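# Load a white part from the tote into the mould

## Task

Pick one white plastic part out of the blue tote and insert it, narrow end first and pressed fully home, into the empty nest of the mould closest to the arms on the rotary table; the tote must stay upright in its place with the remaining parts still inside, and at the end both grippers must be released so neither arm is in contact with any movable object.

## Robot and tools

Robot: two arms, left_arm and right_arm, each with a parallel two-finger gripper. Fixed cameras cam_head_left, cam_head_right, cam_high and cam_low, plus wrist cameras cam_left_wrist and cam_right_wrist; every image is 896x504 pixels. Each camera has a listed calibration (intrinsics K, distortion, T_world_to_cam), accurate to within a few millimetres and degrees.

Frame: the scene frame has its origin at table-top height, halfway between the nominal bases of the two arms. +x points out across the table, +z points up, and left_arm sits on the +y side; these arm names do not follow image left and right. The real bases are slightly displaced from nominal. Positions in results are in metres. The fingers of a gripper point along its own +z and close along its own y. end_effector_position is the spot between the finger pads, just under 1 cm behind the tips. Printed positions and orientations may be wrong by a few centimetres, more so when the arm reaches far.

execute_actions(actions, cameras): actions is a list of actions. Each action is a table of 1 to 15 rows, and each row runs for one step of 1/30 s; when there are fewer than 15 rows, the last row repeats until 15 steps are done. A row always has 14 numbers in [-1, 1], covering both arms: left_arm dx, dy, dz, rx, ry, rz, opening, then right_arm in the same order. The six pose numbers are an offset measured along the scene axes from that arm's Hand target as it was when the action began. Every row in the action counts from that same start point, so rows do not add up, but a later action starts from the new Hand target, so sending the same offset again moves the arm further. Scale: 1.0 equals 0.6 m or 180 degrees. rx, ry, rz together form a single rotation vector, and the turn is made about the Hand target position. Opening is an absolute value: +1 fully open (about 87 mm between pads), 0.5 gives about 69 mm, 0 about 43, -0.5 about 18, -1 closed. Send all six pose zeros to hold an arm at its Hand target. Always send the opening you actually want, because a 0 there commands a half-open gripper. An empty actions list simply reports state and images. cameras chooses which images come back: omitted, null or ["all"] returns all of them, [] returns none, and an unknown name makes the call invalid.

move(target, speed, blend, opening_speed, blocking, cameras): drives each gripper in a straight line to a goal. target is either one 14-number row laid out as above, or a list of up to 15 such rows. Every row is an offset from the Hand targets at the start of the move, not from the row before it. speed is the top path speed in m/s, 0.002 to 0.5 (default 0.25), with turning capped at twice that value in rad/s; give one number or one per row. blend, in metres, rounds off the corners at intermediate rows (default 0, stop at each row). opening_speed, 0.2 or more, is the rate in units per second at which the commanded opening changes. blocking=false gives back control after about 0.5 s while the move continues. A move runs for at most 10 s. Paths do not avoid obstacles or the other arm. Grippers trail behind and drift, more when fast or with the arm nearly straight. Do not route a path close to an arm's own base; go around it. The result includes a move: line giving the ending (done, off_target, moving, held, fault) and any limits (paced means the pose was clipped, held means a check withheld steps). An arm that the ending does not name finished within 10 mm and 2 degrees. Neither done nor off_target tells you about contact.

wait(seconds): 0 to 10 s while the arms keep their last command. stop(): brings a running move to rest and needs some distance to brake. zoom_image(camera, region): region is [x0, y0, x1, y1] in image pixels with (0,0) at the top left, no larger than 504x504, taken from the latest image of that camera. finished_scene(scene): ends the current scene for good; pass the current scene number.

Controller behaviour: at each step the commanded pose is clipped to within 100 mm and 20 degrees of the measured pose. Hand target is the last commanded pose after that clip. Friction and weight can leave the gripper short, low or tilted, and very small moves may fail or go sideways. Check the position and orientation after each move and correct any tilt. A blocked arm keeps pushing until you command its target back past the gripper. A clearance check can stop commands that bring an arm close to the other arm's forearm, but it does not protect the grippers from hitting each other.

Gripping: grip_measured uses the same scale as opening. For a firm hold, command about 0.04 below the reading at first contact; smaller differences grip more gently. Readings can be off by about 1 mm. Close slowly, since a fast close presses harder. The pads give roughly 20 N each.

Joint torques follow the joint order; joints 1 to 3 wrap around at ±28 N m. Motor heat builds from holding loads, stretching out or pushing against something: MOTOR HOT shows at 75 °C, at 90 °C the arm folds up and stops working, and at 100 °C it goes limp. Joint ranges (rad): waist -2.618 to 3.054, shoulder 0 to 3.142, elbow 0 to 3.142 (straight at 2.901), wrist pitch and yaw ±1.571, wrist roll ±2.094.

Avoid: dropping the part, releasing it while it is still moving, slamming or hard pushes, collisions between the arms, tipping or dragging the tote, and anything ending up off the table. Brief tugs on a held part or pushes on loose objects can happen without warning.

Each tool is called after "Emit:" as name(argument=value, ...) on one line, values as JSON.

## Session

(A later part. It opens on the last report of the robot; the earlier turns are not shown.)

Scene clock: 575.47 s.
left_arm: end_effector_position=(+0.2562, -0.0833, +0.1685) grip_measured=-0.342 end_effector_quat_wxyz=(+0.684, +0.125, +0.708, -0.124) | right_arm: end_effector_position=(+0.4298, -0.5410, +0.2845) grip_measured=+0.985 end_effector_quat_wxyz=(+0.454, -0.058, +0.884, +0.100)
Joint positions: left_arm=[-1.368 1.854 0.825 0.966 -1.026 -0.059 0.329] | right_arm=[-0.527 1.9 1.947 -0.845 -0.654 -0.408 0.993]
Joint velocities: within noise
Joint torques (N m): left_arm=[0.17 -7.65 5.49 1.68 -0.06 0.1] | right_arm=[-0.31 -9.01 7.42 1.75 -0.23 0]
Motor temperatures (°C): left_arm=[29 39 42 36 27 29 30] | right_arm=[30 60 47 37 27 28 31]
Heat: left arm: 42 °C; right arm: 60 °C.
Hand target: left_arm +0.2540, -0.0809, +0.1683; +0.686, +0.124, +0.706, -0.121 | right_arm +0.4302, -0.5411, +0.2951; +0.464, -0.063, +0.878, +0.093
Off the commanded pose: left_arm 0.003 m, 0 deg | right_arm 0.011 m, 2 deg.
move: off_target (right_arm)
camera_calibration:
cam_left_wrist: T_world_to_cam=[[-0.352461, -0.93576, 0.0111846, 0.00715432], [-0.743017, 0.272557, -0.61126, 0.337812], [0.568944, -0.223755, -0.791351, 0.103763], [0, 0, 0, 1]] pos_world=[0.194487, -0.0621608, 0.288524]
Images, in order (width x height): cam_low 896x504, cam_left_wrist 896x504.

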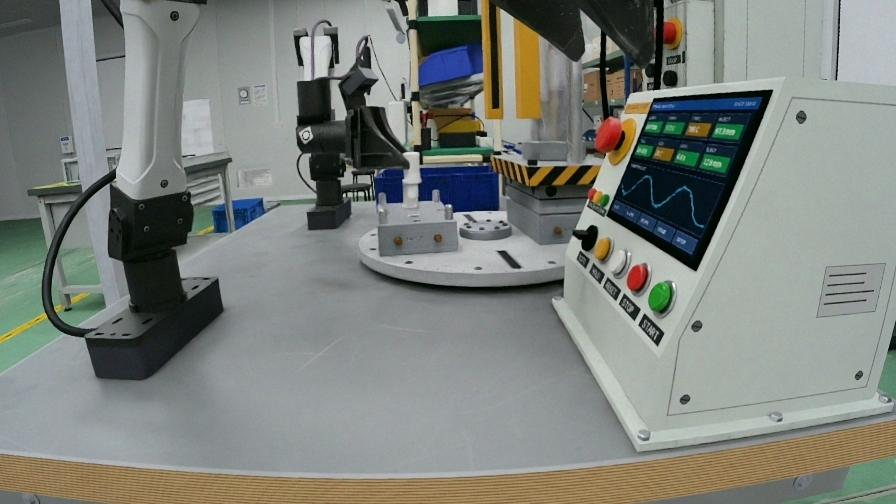

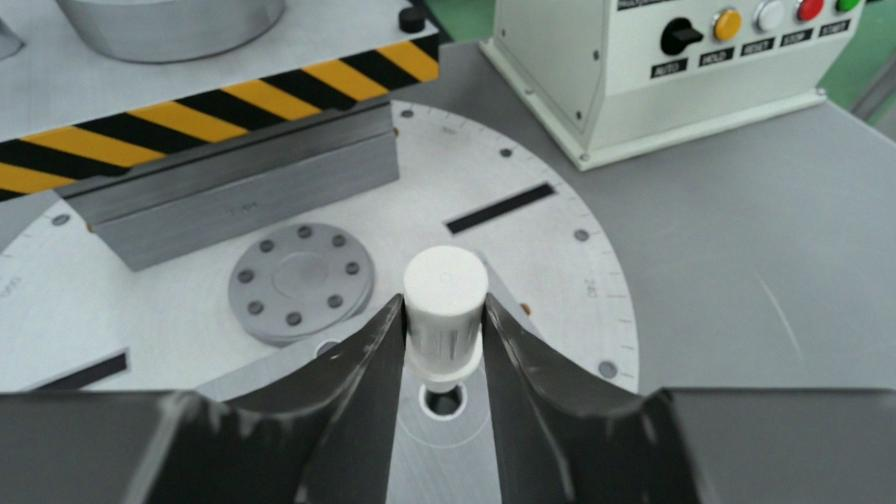

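Emit:
move(target=[0,0,-0.033,0,0,0,-0.6,0,0,0,0,0,0,1], speed=0.06, cameras=["cam_left_wrist","cam_low"])

Emit:
zoom_image(camera="cam_low", region=[385, 165, 445, 225])

Emit:
zoom_image(camera="cam_left_wrist", region=[380, 230, 510, 450])

Scene clock: 598.83 s.
left_arm: end_effector_position=(+0.2561, -0.0829, +0.1575) grip_measured=-0.342 end_effector_quat_wxyz=(+0.687, +0.118, +0.705, -0.130) | right_arm: end_effector_position=(+0.4298, -0.5410, +0.2845) grip_measured=+0.985 end_effector_quat_wxyz=(+0.454, -0.058, +0.884, +0.100)
Joint positions: left_arm=[-1.368 1.896 0.802 1.051 -1.026 -0.059 0.329] | right_arm=[-0.527 1.9 1.947 -0.845 -0.654 -0.408 0.993]
Joint velocities: within noise
Joint torques (N m): left_arm=[0.13 -6.06 5.31 1.69 -0.04 0.1] | right_arm=[-0.29 -8.99 7.34 1.75 -0.21 -0.01]
Motor temperatures (°C): left_arm=[29 41 42 35 27 29 30] | right_arm=[30 61 47 37 27 28 31]
Heat: left arm: 42 °C; right arm: 61 °C.
Hand target: left_arm +0.2540, -0.0810, +0.1486; +0.686, +0.124, +0.706, -0.121 | right_arm +0.4302, -0.5411, +0.2951; +0.464, -0.063, +0.878, +0.093
Off the commanded pose: left_arm 0.009 m, 1 deg | right_arm 0.011 m, 2 deg.
move: off_target (right_arm)
camera_calibration:
cam_left_wrist: T_world_to_cam=[[-0.352539, -0.935356, 0.0287328, 0.00496464], [-0.740615, 0.260109, -0.619542, 0.330531], [0.572019, -0.239693, -0.784437, 0.0919811], [0, 0, 0, 1]] pos_world=[0.193931, -0.0592831, 0.276788]
Images, in order (width x height): cam_low 896x504, cam_left_wrist 896x504.

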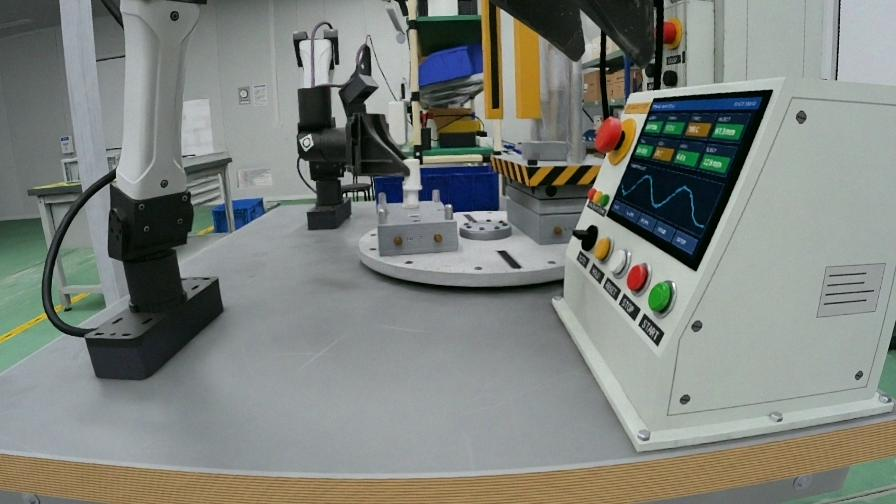

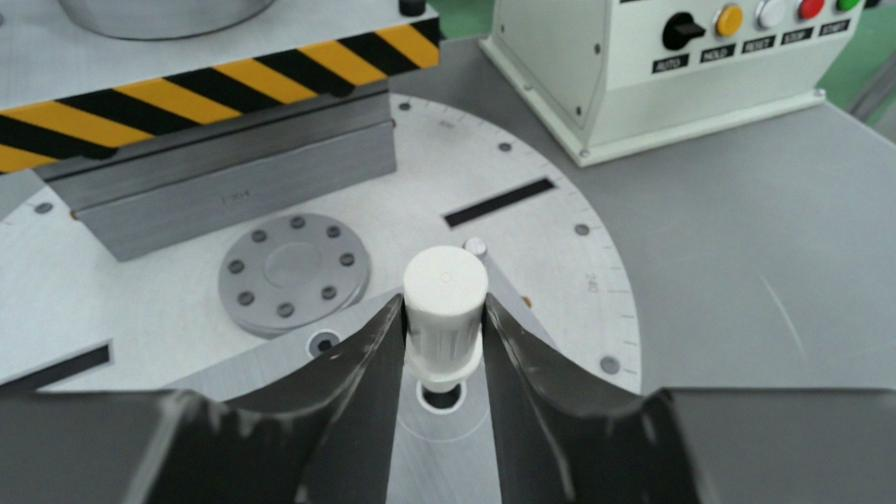

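Scaled by 8.400 from the camera's 896x504 image, which has a finer 1280x720 frame.

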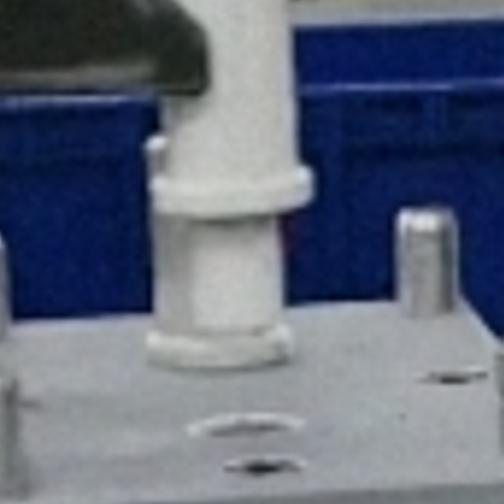

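Scaled by 2.291 from the camera's 896x504 image, which has a finer 1280x720 frame.

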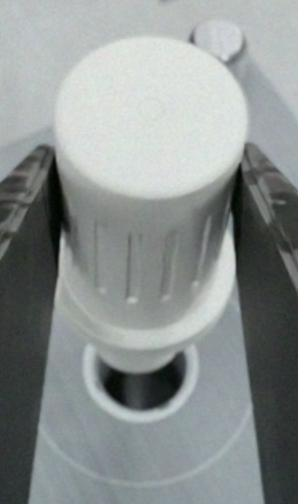

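Emit:
move(target=[0.0015,0.002,-0.017,0,0,0,-0.6,0,0,0,0,0,0,1], speed=0.05, cameras=["cam_left_wrist","cam_low"])

Emit:
zoom_image(camera="cam_low", region=[385, 165, 445, 225])

Emit:
zoom_image(camera="cam_left_wrist", region=[380, 230, 510, 450])

Scene clock: 608.63 s.
left_arm: end_effector_position=(+0.2560, -0.0823, +0.1478) grip_measured=-0.342 end_effector_quat_wxyz=(+0.687, +0.117, +0.705, -0.131) | right_arm: end_effector_position=(+0.4298, -0.5410, +0.2845) grip_measured=+0.985 end_effector_quat_wxyz=(+0.454, -0.058, +0.884, +0.100)
Joint positions: left_arm=[-1.368 1.928 0.789 1.098 -1.026 -0.059 0.329] | right_arm=[-0.527 1.9 1.947 -0.845 -0.654 -0.408 0.993]
Joint velocities: within noise
Joint torques (N m): left_arm=[0.4 -6.09 5.04 1.66 -0.02 0.1] | right_arm=[-0.34 -8.92 7.42 1.73 -0.24 0]
Motor temperatures (°C): left_arm=[29 40 42 35 27 29 30] | right_arm=[30 61 47 37 27 28 31]
Heat: left arm: 42 °C; right arm: 61 °C.
Hand target: left_arm +0.2549, -0.0798, +0.1385; +0.686, +0.124, +0.706, -0.121 | right_arm +0.4302, -0.5411, +0.2951; +0.464, -0.063, +0.878, +0.093
Off the commanded pose: left_arm 0.010 m, 1 deg | right_arm 0.011 m, 2 deg.
move: off_target (right_arm)
camera_calibration:
cam_left_wrist: T_world_to_cam=[[-0.352549, -0.935301, 0.0303571, 0.00552304], [-0.740391, 0.258948, -0.620296, 0.324286], [0.572302, -0.241161, -0.78378, 0.084347], [0, 0, 0, 1]] pos_world=[0.193774, -0.0584663, 0.267095]
Images, in order (width x height): cam_low 896x504, cam_left_wrist 896x504.

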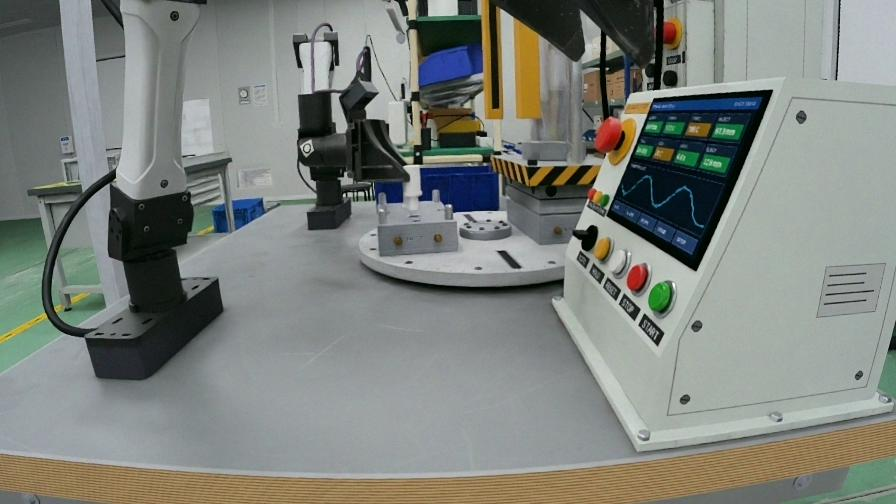

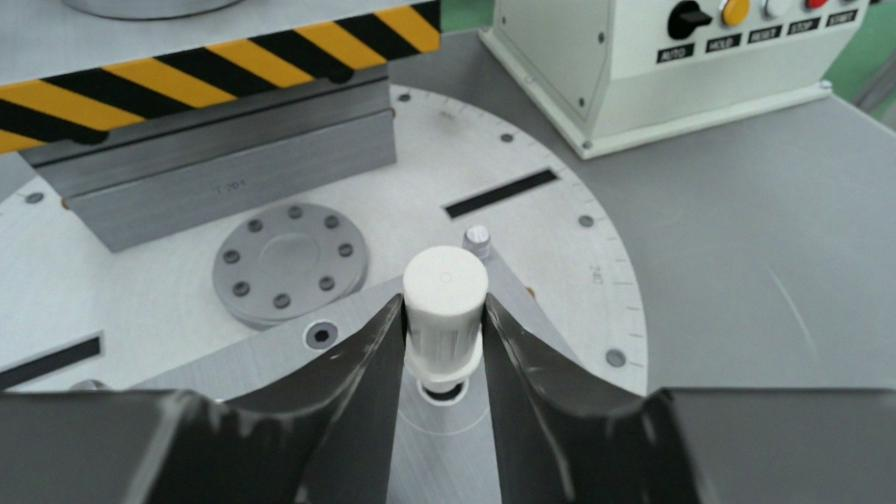

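Scaled by 8.400 from the camera's 896x504 image, which has a finer 1280x720 frame.

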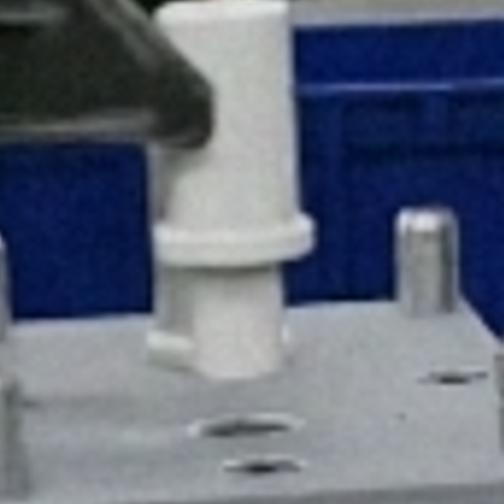

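Scaled by 2.291 from the camera's 896x504 image, which has a finer 1280x720 frame.

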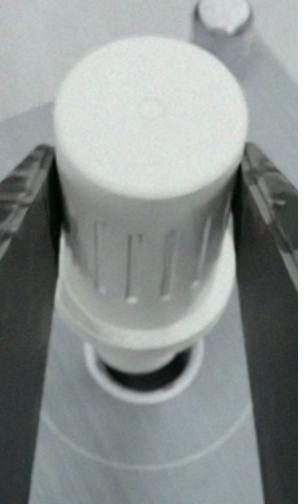

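Emit:
move(target=[0.005,0.0015,-0.009,0,0,0,-0.6,0,0,0,0,0,0,1], speed=0.05, cameras=["cam_left_wrist","cam_low"])

Emit:
zoom_image(camera="cam_low", region=[385, 165, 445, 225])

Emit:
zoom_image(camera="cam_left_wrist", region=[380, 230, 510, 450])

Scene clock: 617.87 s.
left_arm: end_effector_position=(+0.2560, -0.0820, +0.1424) grip_measured=-0.342 end_effector_quat_wxyz=(+0.687, +0.117, +0.705, -0.131) | right_arm: end_effector_position=(+0.4298, -0.5410, +0.2845) grip_measured=+0.985 end_effector_quat_wxyz=(+0.454, -0.058, +0.884, +0.100)
Joint positions: left_arm=[-1.368 1.946 0.784 1.123 -1.026 -0.058 0.329] | right_arm=[-0.527 1.9 1.947 -0.845 -0.654 -0.408 0.993]
Joint velocities: within noise
Joint torques (N m): left_arm=[1.16 -6.09 4.93 1.69 0.09 0.11] | right_arm=[-0.28 -8.99 7.31 1.75 -0.24 0.03]
Motor temperatures (°C): left_arm=[29 40 42 35 27 29 30] | right_arm=[30 61 47 37 27 28 31]
Heat: left arm: 42 °C; right arm: 61 °C.
Hand target: left_arm +0.2579, -0.0788, +0.1329; +0.686, +0.124, +0.706, -0.121 | right_arm +0.4302, -0.5411, +0.2951; +0.464, -0.063, +0.878, +0.093
Off the commanded pose: left_arm 0.010 m, 1 deg | right_arm 0.011 m, 2 deg.
move: off_target (right_arm)
camera_calibration:
cam_left_wrist: T_world_to_cam=[[-0.352577, -0.935294, 0.0302444, 0.00592937], [-0.740134, 0.258939, -0.620607, 0.320816], [0.572618, -0.241196, -0.783538, 0.0800572], [0, 0, 0, 1]] pos_world=[0.193695, -0.0582165, 0.261649]
Images, in order (width x height): cam_low 896x504, cam_left_wrist 896x504.

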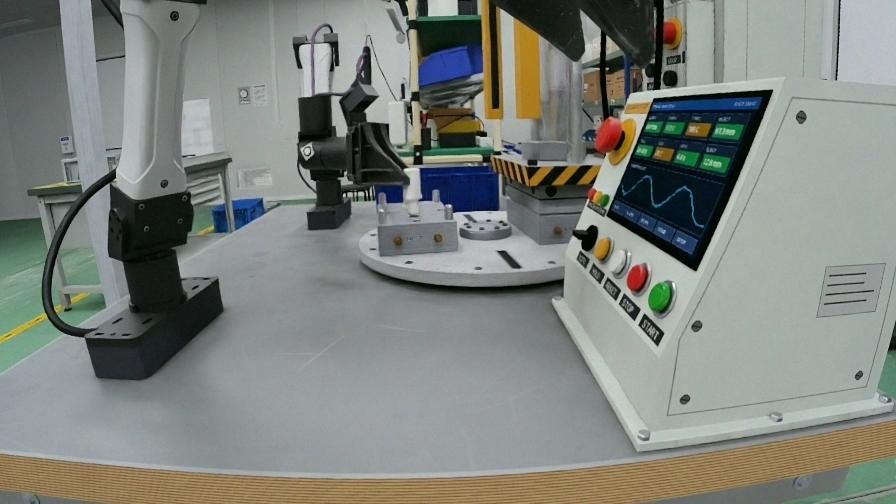

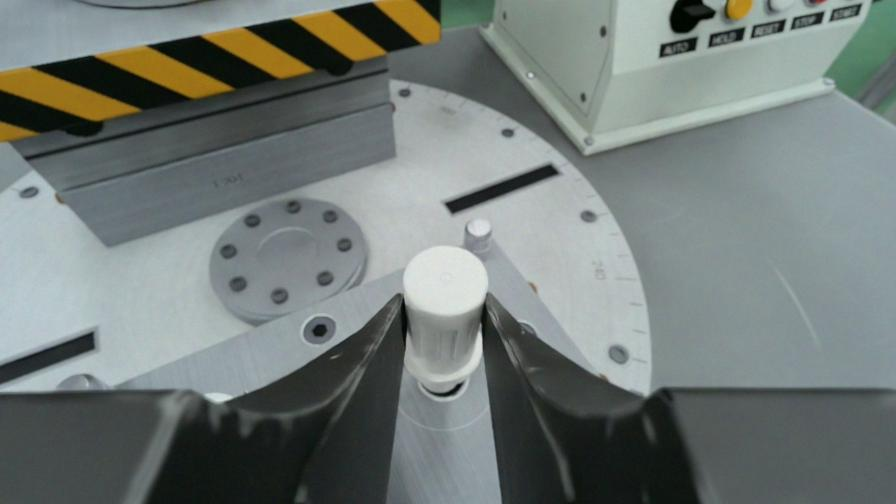

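Scaled by 8.400 from the camera's 896x504 image, which has a finer 1280x720 frame.

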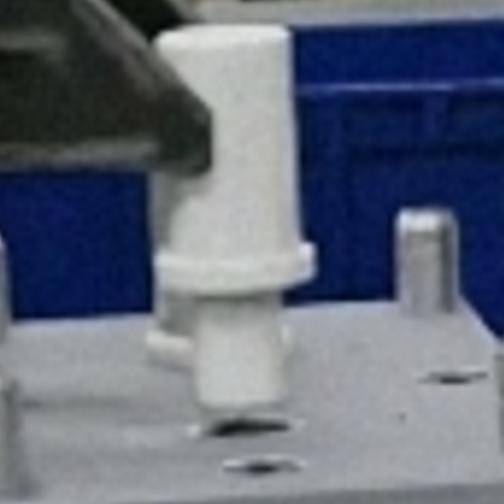

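Scaled by 2.291 from the camera's 896x504 image, which has a finer 1280x720 frame.

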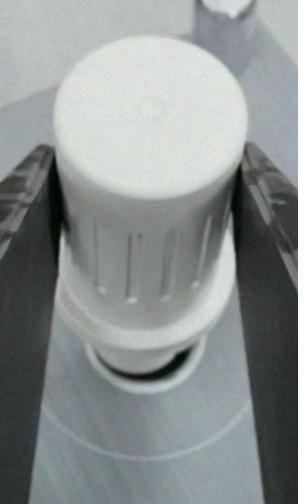

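Emit:
move(target=[0.006,-0.001,-0.004,0,0,0,-0.6,0,0,0,0,0,0,1], speed=0.05, cameras=["cam_left_wrist","cam_low"])

Emit:
zoom_image(camera="cam_low", region=[385, 165, 445, 225])

Emit:
zoom_image(camera="cam_left_wrist", region=[380, 230, 510, 450])

Scene clock: 628.10 s.
left_arm: end_effector_position=(+0.2591, -0.0806, +0.1391) grip_measured=-0.342 end_effector_quat_wxyz=(+0.688, +0.116, +0.705, -0.127) | right_arm: end_effector_position=(+0.4298, -0.5410, +0.2845) grip_measured=+0.985 end_effector_quat_wxyz=(+0.454, -0.058, +0.884, +0.100)
Joint positions: left_arm=[-1.36 1.958 0.784 1.132 -1.026 -0.057 0.329] | right_arm=[-0.527 1.9 1.947 -0.845 -0.654 -0.408 0.993]
Joint velocities: within noise
Joint torques (N m): left_arm=[1.28 -6.13 5.29 1.68 0.19 0.1] | right_arm=[-0.34 -8.92 7.41 1.74 -0.23 -0.02]
Motor temperatures (°C): left_arm=[29 39 41 35 27 29 30] | right_arm=[30 61 47 37 27 28 31]
Heat: left arm: 41 °C; right arm: 61 °C.
Hand target: left_arm +0.2615, -0.0795, +0.1307; +0.686, +0.124, +0.706, -0.121 | right_arm +0.4302, -0.5411, +0.2951; +0.464, -0.063, +0.878, +0.093
Off the commanded pose: left_arm 0.009 m, 1 deg | right_arm 0.011 m, 2 deg.
move: off_target (right_arm)
camera_calibration:
cam_left_wrist: T_world_to_cam=[[-0.34544, -0.938037, 0.0275328, 0.00674112], [-0.742203, 0.255133, -0.619711, 0.320804], [0.574287, -0.234508, -0.784347, 0.0762181], [0, 0, 0, 1]] pos_world=[0.196659, -0.0576506, 0.258402]
Images, in order (width x height): cam_low 896x504, cam_left_wrist 896x504.

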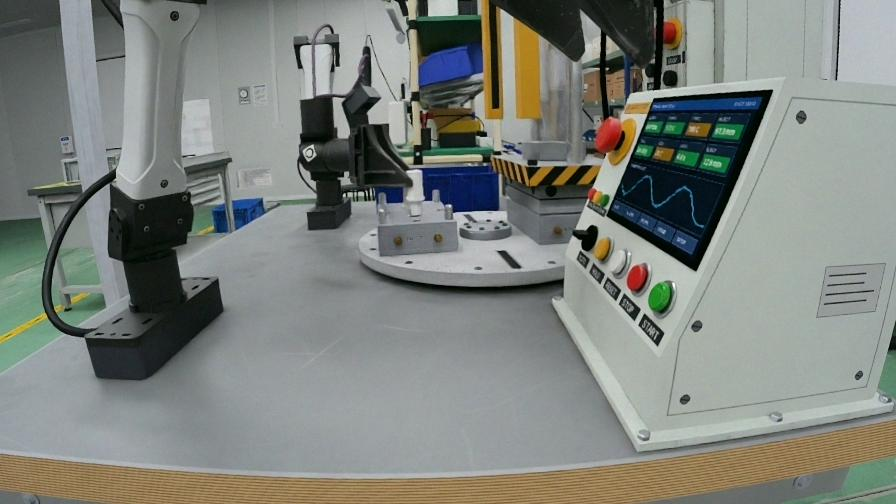

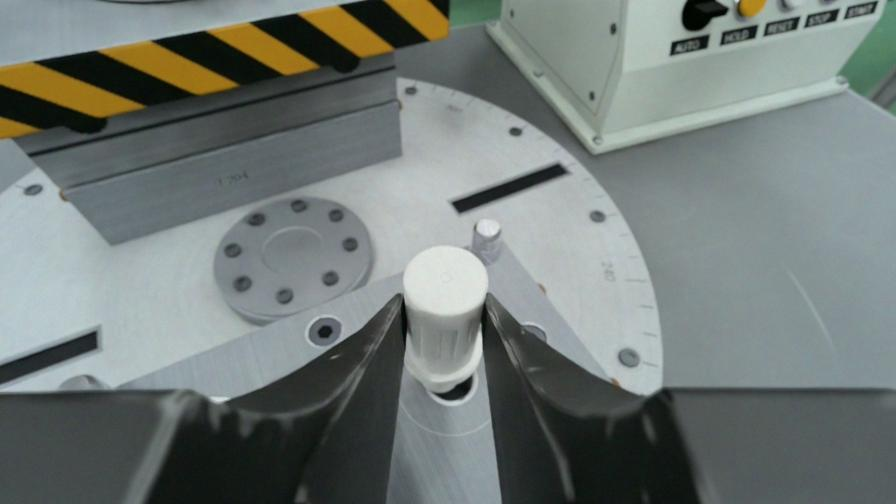

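Scaled by 8.400 from the camera's 896x504 image, which has a finer 1280x720 frame.

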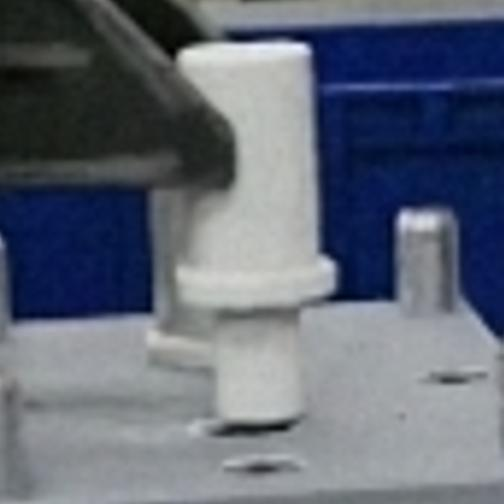

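Scaled by 2.291 from the camera's 896x504 image, which has a finer 1280x720 frame.

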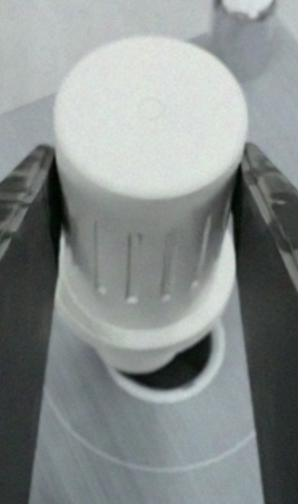

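Emit:
move(target=[-0.0113,-0.0075,0.002,0,0,0,-0.6,0,0,0,0,0,0,1], speed=0.05, cameras=["cam_left_wrist","cam_low"])

Emit:
zoom_image(camera="cam_low", region=[385, 165, 445, 225])

Emit:
zoom_image(camera="cam_left_wrist", region=[380, 230, 510, 450])

Scene clock: 645.47 s.
left_arm: end_effector_position=(+0.2562, -0.0823, +0.1392) grip_measured=-0.342 end_effector_quat_wxyz=(+0.687, +0.118, +0.705, -0.130) | right_arm: end_effector_position=(+0.4298, -0.5410, +0.2845) grip_measured=+0.985 end_effector_quat_wxyz=(+0.454, -0.058, +0.884, +0.100)
Joint positions: left_arm=[-1.367 1.958 0.784 1.133 -1.026 -0.057 0.329] | right_arm=[-0.527 1.9 1.947 -0.845 -0.654 -0.408 0.993]
Joint velocities: within noise
Joint torques (N m): left_arm=[0.23 -5.86 6.64 1.56 -0.04 0.08] | right_arm=[-0.36 -9.11 7.34 1.76 -0.22 0.02]
Motor temperatures (°C): left_arm=[29 38 41 36 27 29 30] | right_arm=[30 61 47 37 27 28 31]
Heat: left arm: 41 °C; right arm: 61 °C.
Hand target: left_arm +0.2547, -0.0839, +0.1319; +0.686, +0.124, +0.706, -0.121 | right_arm +0.4302, -0.5411, +0.2951; +0.464, -0.063, +0.878, +0.093
Off the commanded pose: left_arm 0.008 m, 1 deg | right_arm 0.011 m, 2 deg.
move: off_target (right_arm)
camera_calibration:
cam_left_wrist: T_world_to_cam=[[-0.352234, -0.935487, 0.0281825, 0.00600579], [-0.740244, 0.260042, -0.620013, 0.319127], [0.572686, -0.239252, -0.784085, 0.0775517], [0, 0, 0, 1]] pos_world=[0.193935, -0.0588137, 0.258501]
Images, in order (width x height): cam_low 896x504, cam_left_wrist 896x504.

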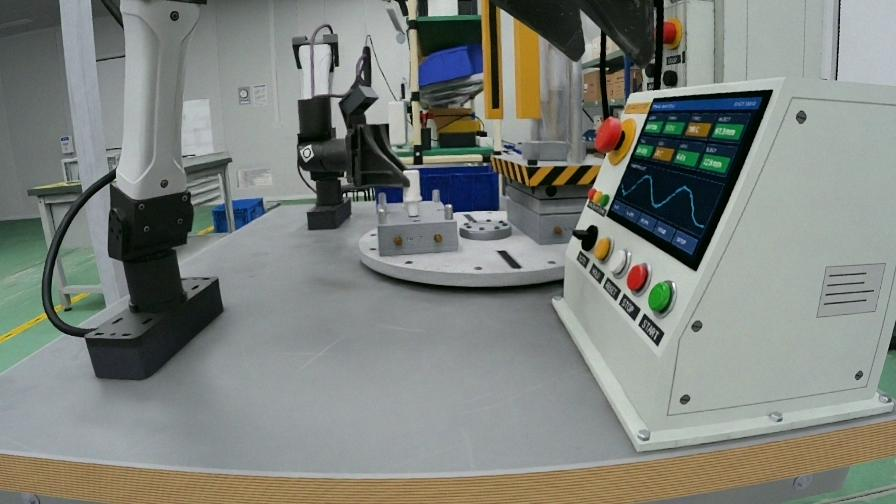

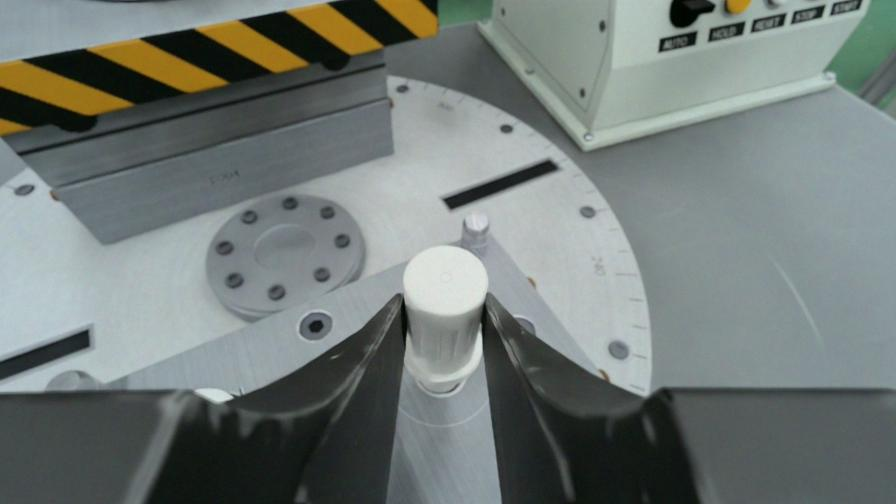

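Scaled by 8.400 from the camera's 896x504 image, which has a finer 1280x720 frame.

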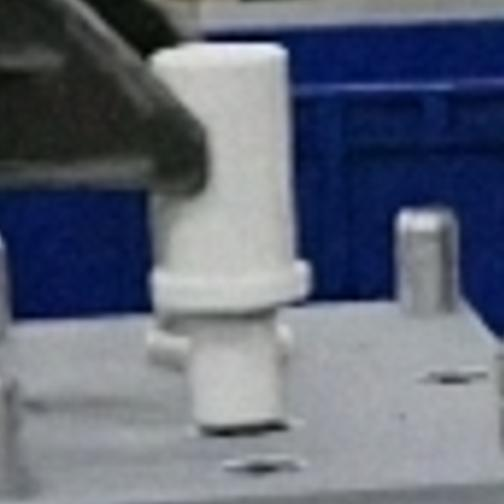

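Scaled by 2.291 from the camera's 896x504 image, which has a finer 1280x720 frame.

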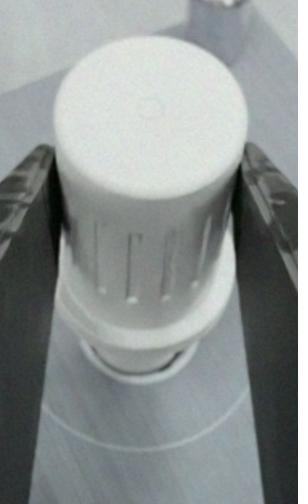

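Emit:
move(target=[0.0095,0.0058,0,0,0,0,-0.6,0,0,0,0,0,0,1], speed=0.05, cameras=["cam_left_wrist","cam_low"])

Emit:
zoom_image(camera="cam_low", region=[385, 165, 445, 225])

Emit:
zoom_image(camera="cam_left_wrist", region=[380, 230, 510, 450])

Scene clock: 655.27 s.
left_arm: end_effector_position=(+0.2576, -0.0815, +0.1392) grip_measured=-0.342 end_effector_quat_wxyz=(+0.687, +0.117, +0.705, -0.129) | right_arm: end_effector_position=(+0.4298, -0.5410, +0.2845) grip_measured=+0.985 end_effector_quat_wxyz=(+0.454, -0.058, +0.884, +0.100)
Joint positions: left_arm=[-1.364 1.958 0.784 1.133 -1.026 -0.057 0.329] | right_arm=[-0.527 1.9 1.947 -0.845 -0.654 -0.408 0.993]
Joint velocities: within noise
Joint torques (N m): left_arm=[1.35 -6.27 5.67 1.62 0.15 0.1] | right_arm=[-0.28 -9.03 7.38 1.72 -0.23 -0.02]
Motor temperatures (°C): left_arm=[29 38 41 37 27 29 30] | right_arm=[30 61 47 37 27 28 31]
Heat: left arm: 41 °C; right arm: 61 °C.
Hand target: left_arm +0.2603, -0.0805, +0.1319; +0.686, +0.124, +0.706, -0.121 | right_arm +0.4302, -0.5411, +0.2951; +0.464, -0.063, +0.878, +0.093
Off the commanded pose: left_arm 0.008 m, 1 deg | right_arm 0.011 m, 2 deg.
move: off_target (right_arm)
camera_calibration:
cam_left_wrist: T_world_to_cam=[[-0.349032, -0.936698, 0.0278013, 0.00636929], [-0.74105, 0.257727, -0.620018, 0.319954], [0.573605, -0.237008, -0.784095, 0.0769052], [0, 0, 0, 1]] pos_world=[0.195211, -0.0582675, 0.258501]
Images, in order (width x height): cam_low 896x504, cam_left_wrist 896x504.

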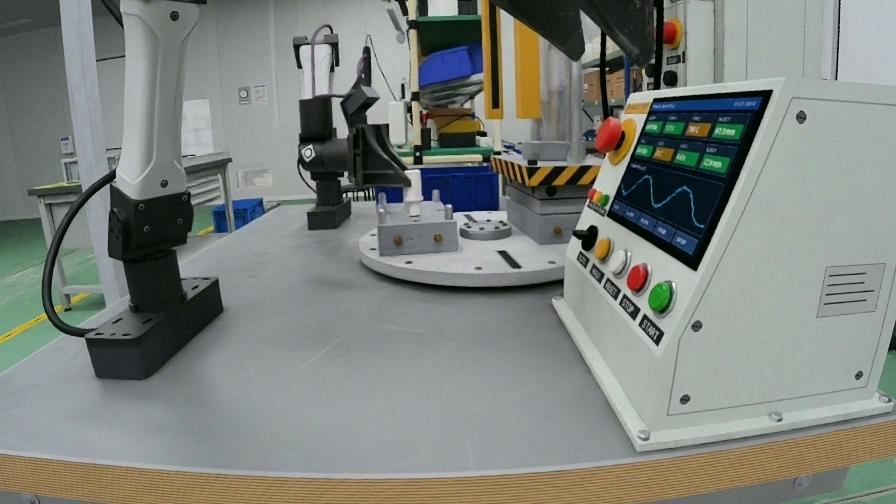

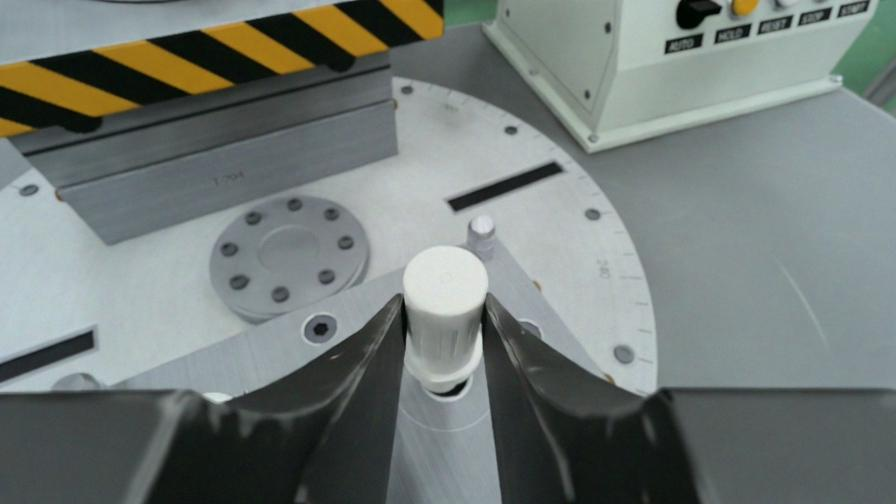

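Scaled by 8.400 from the camera's 896x504 image, which has a finer 1280x720 frame.

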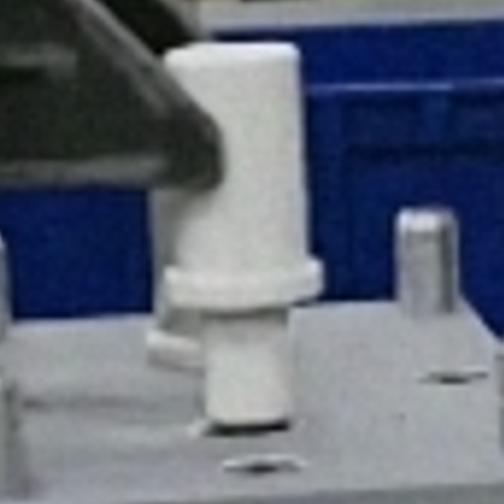

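Scaled by 2.291 from the camera's 896x504 image, which has a finer 1280x720 frame.

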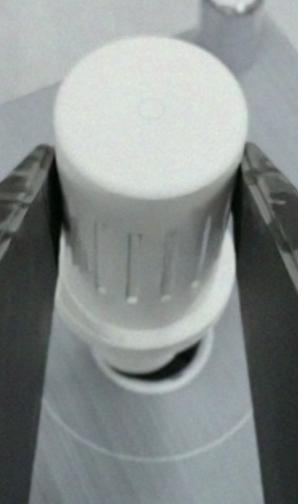

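Emit:
move(target=[0,-0.0055,-0.004,0,0,0,-0.6,0,0,0,0,0,0,1], speed=0.05, cameras=["cam_left_wrist","cam_low"])

Emit:
zoom_image(camera="cam_low", region=[385, 165, 445, 225])

Emit:
zoom_image(camera="cam_left_wrist", region=[380, 230, 510, 450])

Scene clock: 664.43 s.
left_arm: end_effector_position=(+0.2577, -0.0820, +0.1374) grip_measured=-0.342 end_effector_quat_wxyz=(+0.688, +0.116, +0.705, -0.130) | right_arm: end_effector_position=(+0.4298, -0.5410, +0.2845) grip_measured=+0.985 end_effector_quat_wxyz=(+0.454, -0.058, +0.884, +0.100)
Joint positions: left_arm=[-1.364 1.968 0.784 1.146 -1.026 -0.055 0.329] | right_arm=[-0.527 1.9 1.947 -0.845 -0.654 -0.408 0.993]
Joint velocities: within noise
Joint torques (N m): left_arm=[1.18 -5.74 6.8 1.54 0.13 0.08] | right_arm=[-0.27 -8.94 7.38 1.79 -0.23 0.01]
Motor temperatures (°C): left_arm=[29 38 41 37 27 29 30] | right_arm=[30 61 47 37 27 28 31]
Heat: left arm: 41 °C; right arm: 61 °C.
Hand target: left_arm +0.2603, -0.0838, +0.1294; +0.686, +0.124, +0.706, -0.121 | right_arm +0.4302, -0.5411, +0.2951; +0.464, -0.063, +0.878, +0.093
Off the commanded pose: left_arm 0.009 m, 1 deg | right_arm 0.011 m, 2 deg.
move: off_target (right_arm)
camera_calibration:
cam_left_wrist: T_world_to_cam=[[-0.349095, -0.936632, 0.0292001, 0.00584399], [-0.740306, 0.256549, -0.621394, 0.318946], [0.574526, -0.238542, -0.782954, 0.0747728], [0, 0, 0, 1]] pos_world=[0.195199, -0.0585152, 0.256564]
Images, in order (width x height): cam_low 896x504, cam_left_wrist 896x504.

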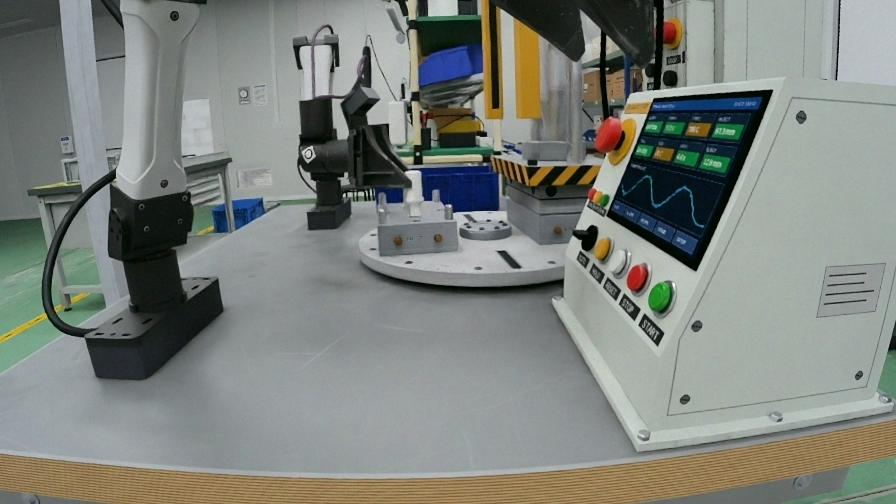

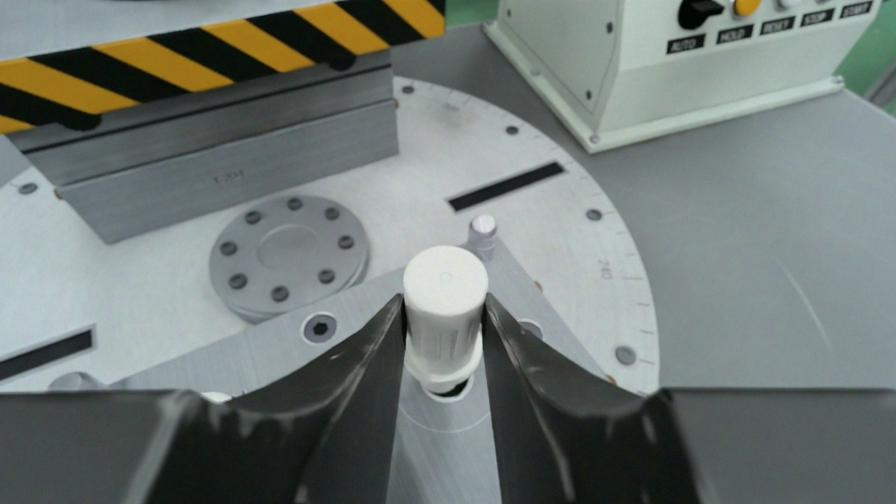

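Scaled by 8.400 from the camera's 896x504 image, which has a finer 1280x720 frame.

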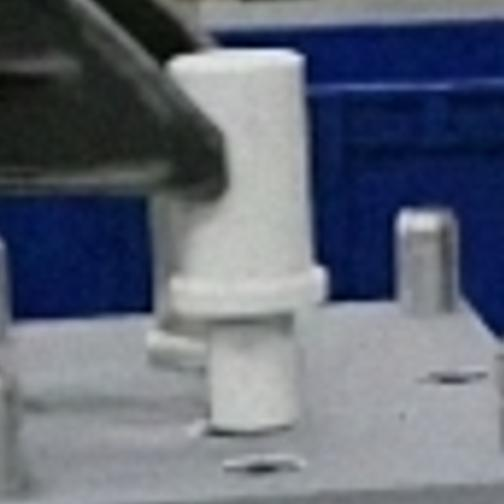

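Scaled by 2.291 from the camera's 896x504 image, which has a finer 1280x720 frame.

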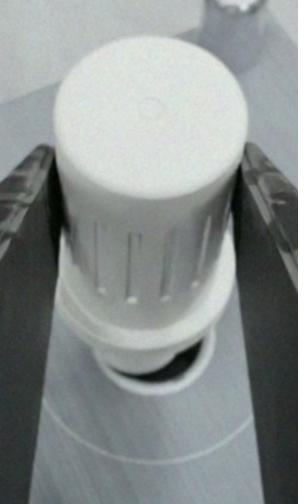

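Emit:
move(target=[-0.0085,-0.0025,0,0,0,0,-0.6,0,0,0,0,0,0,1], speed=0.05, cameras=["cam_left_wrist","cam_low"])

Emit:
zoom_image(camera="cam_low", region=[385, 165, 445, 225])

Emit:
zoom_image(camera="cam_left_wrist", region=[380, 230, 510, 450])

Scene clock: 674.63 s.
left_arm: end_effector_position=(+0.2578, -0.0819, +0.1373) grip_measured=-0.342 end_effector_quat_wxyz=(+0.688, +0.116, +0.705, -0.129) | right_arm: end_effector_position=(+0.4298, -0.5410, +0.2845) grip_measured=+0.985 end_effector_quat_wxyz=(+0.454, -0.058, +0.884, +0.100)
Joint positions: left_arm=[-1.364 1.968 0.784 1.146 -1.027 -0.055 0.329] | right_arm=[-0.527 1.9 1.947 -0.845 -0.654 -0.408 0.993]
Joint velocities: within noise
Joint torques (N m): left_arm=[-0.08 -5.68 7.02 1.5 -0.02 0.07] | right_arm=[-0.34 -9.05 7.3 1.75 -0.22 -0.02]
Motor temperatures (°C): left_arm=[29 38 41 36 27 29 30] | right_arm=[30 61 47 37 27 28 31]
Heat: left arm: 41 °C; right arm: 61 °C.
Hand target: left_arm +0.2552, -0.0853, +0.1293; +0.686, +0.124, +0.706, -0.121 | right_arm +0.4302, -0.5411, +0.2951; +0.464, -0.063, +0.878, +0.093
Off the commanded pose: left_arm 0.009 m, 1 deg | right_arm 0.011 m, 2 deg.
move: off_target (right_arm)
camera_calibration:
cam_left_wrist: T_world_to_cam=[[-0.348749, -0.936773, 0.0288113, 0.00586947], [-0.740311, 0.256497, -0.621408, 0.318895], [0.574729, -0.238045, -0.782957, 0.074685], [0, 0, 0, 1]] pos_world=[0.195205, -0.0585188, 0.25647]
Images, in order (width x height): cam_low 896x504, cam_left_wrist 896x504.

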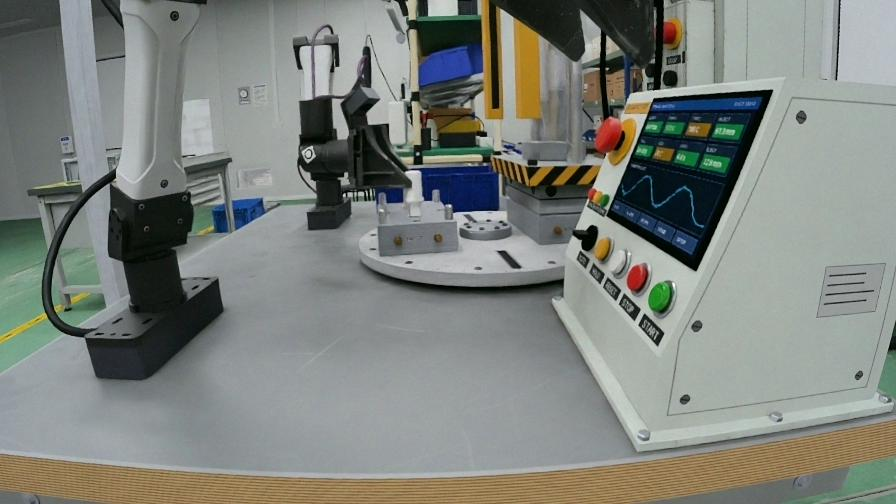

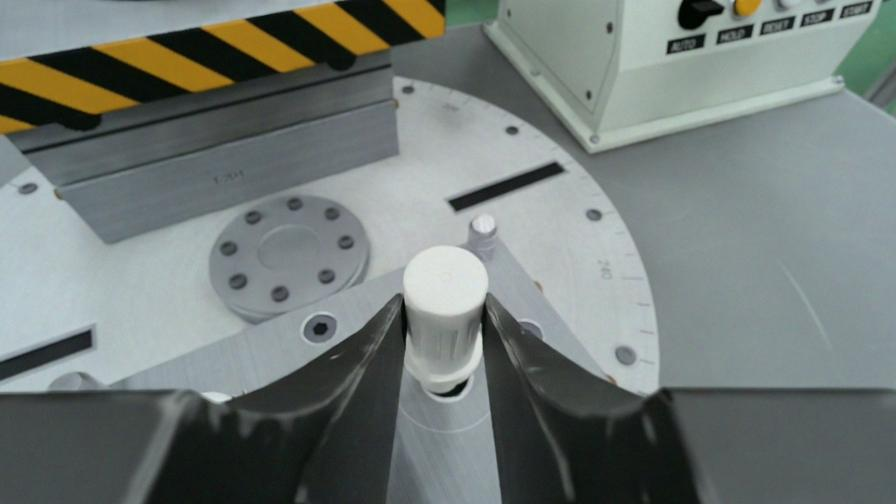

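Scaled by 8.400 from the camera's 896x504 image, which has a finer 1280x720 frame.

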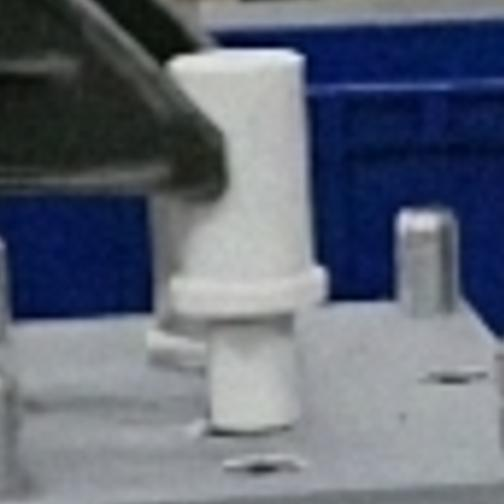

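Scaled by 2.291 from the camera's 896x504 image, which has a finer 1280x720 frame.

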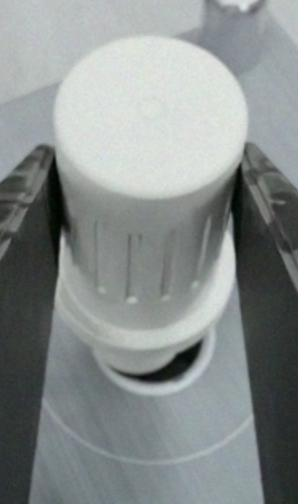

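Emit:
move(target=[-0.0025,-0.002,0.001,0,0,0,-0.6,0,0,0,0,0,0,1], speed=0.05, cameras=["cam_left_wrist","cam_low"])

Emit:
zoom_image(camera="cam_low", region=[385, 165, 445, 225])

Emit:
zoom_image(camera="cam_left_wrist", region=[380, 230, 510, 450])

Scene clock: 682.00 s.
left_arm: end_effector_position=(+0.2557, -0.0826, +0.1373) grip_measured=-0.342 end_effector_quat_wxyz=(+0.688, +0.117, +0.704, -0.130) | right_arm: end_effector_position=(+0.4298, -0.5410, +0.2845) grip_measured=+0.985 end_effector_quat_wxyz=(+0.454, -0.058, +0.884, +0.100)
Joint positions: left_arm=[-1.37 1.968 0.784 1.146 -1.031 -0.055 0.329] | right_arm=[-0.527 1.9 1.947 -0.845 -0.654 -0.408 0.993]
Joint velocities: within noise
Joint torques (N m): left_arm=[-0.01 -5.68 7.43 1.46 -0.03 0.07] | right_arm=[-0.25 -9.03 7.39 1.73 -0.23 0.01]
Motor temperatures (°C): left_arm=[29 38 41 36 27 29 30] | right_arm=[30 62 47 37 27 28 31]
Heat: left arm: 41 °C; right arm: 62 °C.
Hand target: left_arm +0.2537, -0.0865, +0.1299; +0.686, +0.124, +0.706, -0.121 | right_arm +0.4302, -0.5411, +0.2951; +0.464, -0.063, +0.878, +0.093
Off the commanded pose: left_arm 0.009 m, 1 deg | right_arm 0.011 m, 2 deg.
move: off_target (right_arm)
camera_calibration:
cam_left_wrist: T_world_to_cam=[[-0.350542, -0.936106, 0.0287356, 0.0050378], [-0.739731, 0.257928, -0.621507, 0.317556], [0.574385, -0.239121, -0.782882, 0.075701], [0, 0, 0, 1]] pos_world=[0.193191, -0.0590889, 0.256483]
Images, in order (width x height): cam_low 896x504, cam_left_wrist 896x504.

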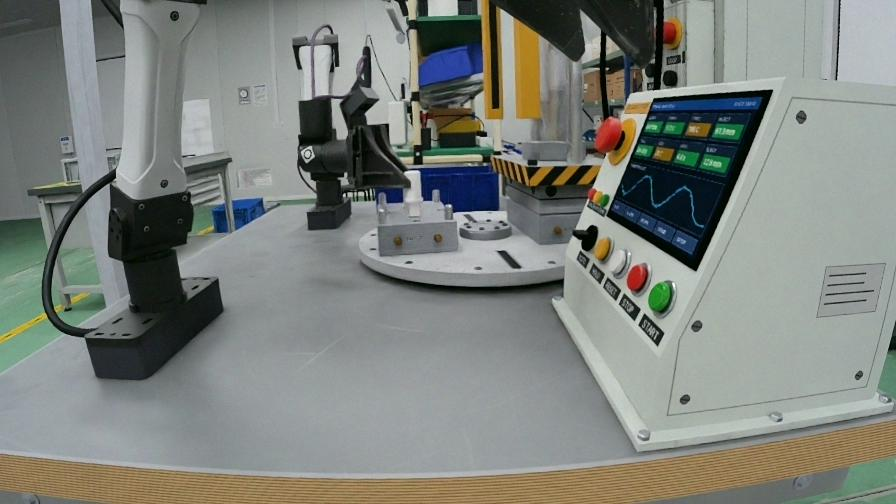

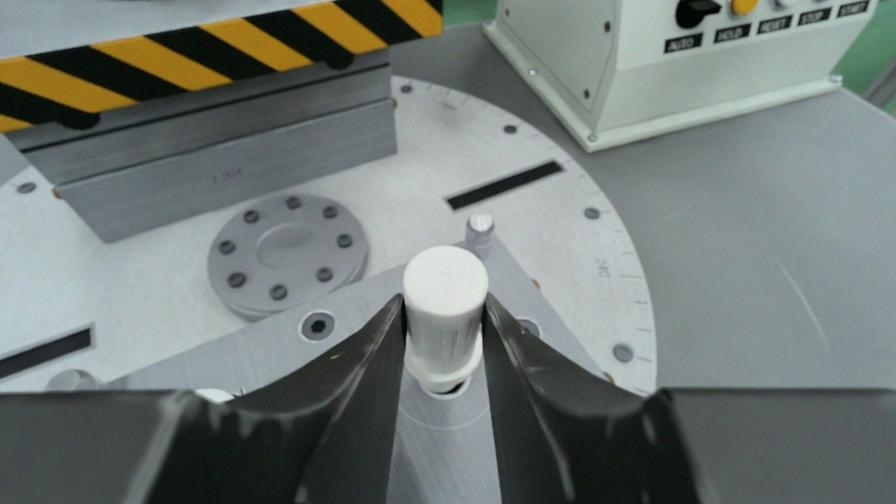

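Scaled by 8.400 from the camera's 896x504 image, which has a finer 1280x720 frame.

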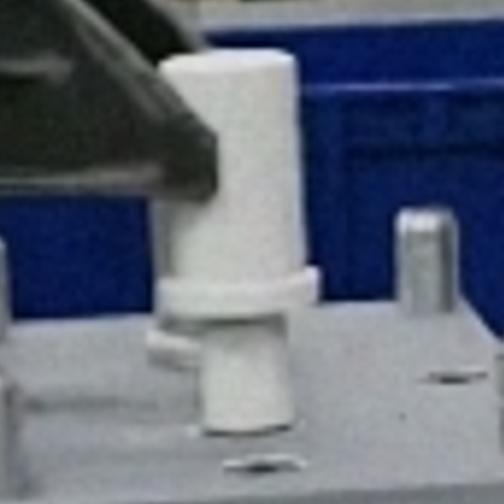

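Scaled by 2.291 from the camera's 896x504 image, which has a finer 1280x720 frame.

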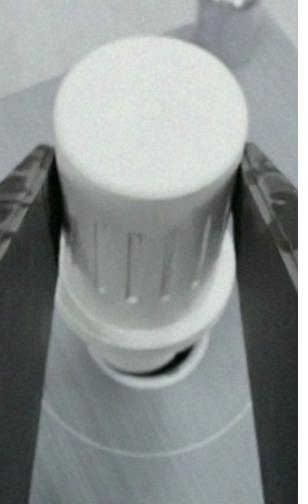

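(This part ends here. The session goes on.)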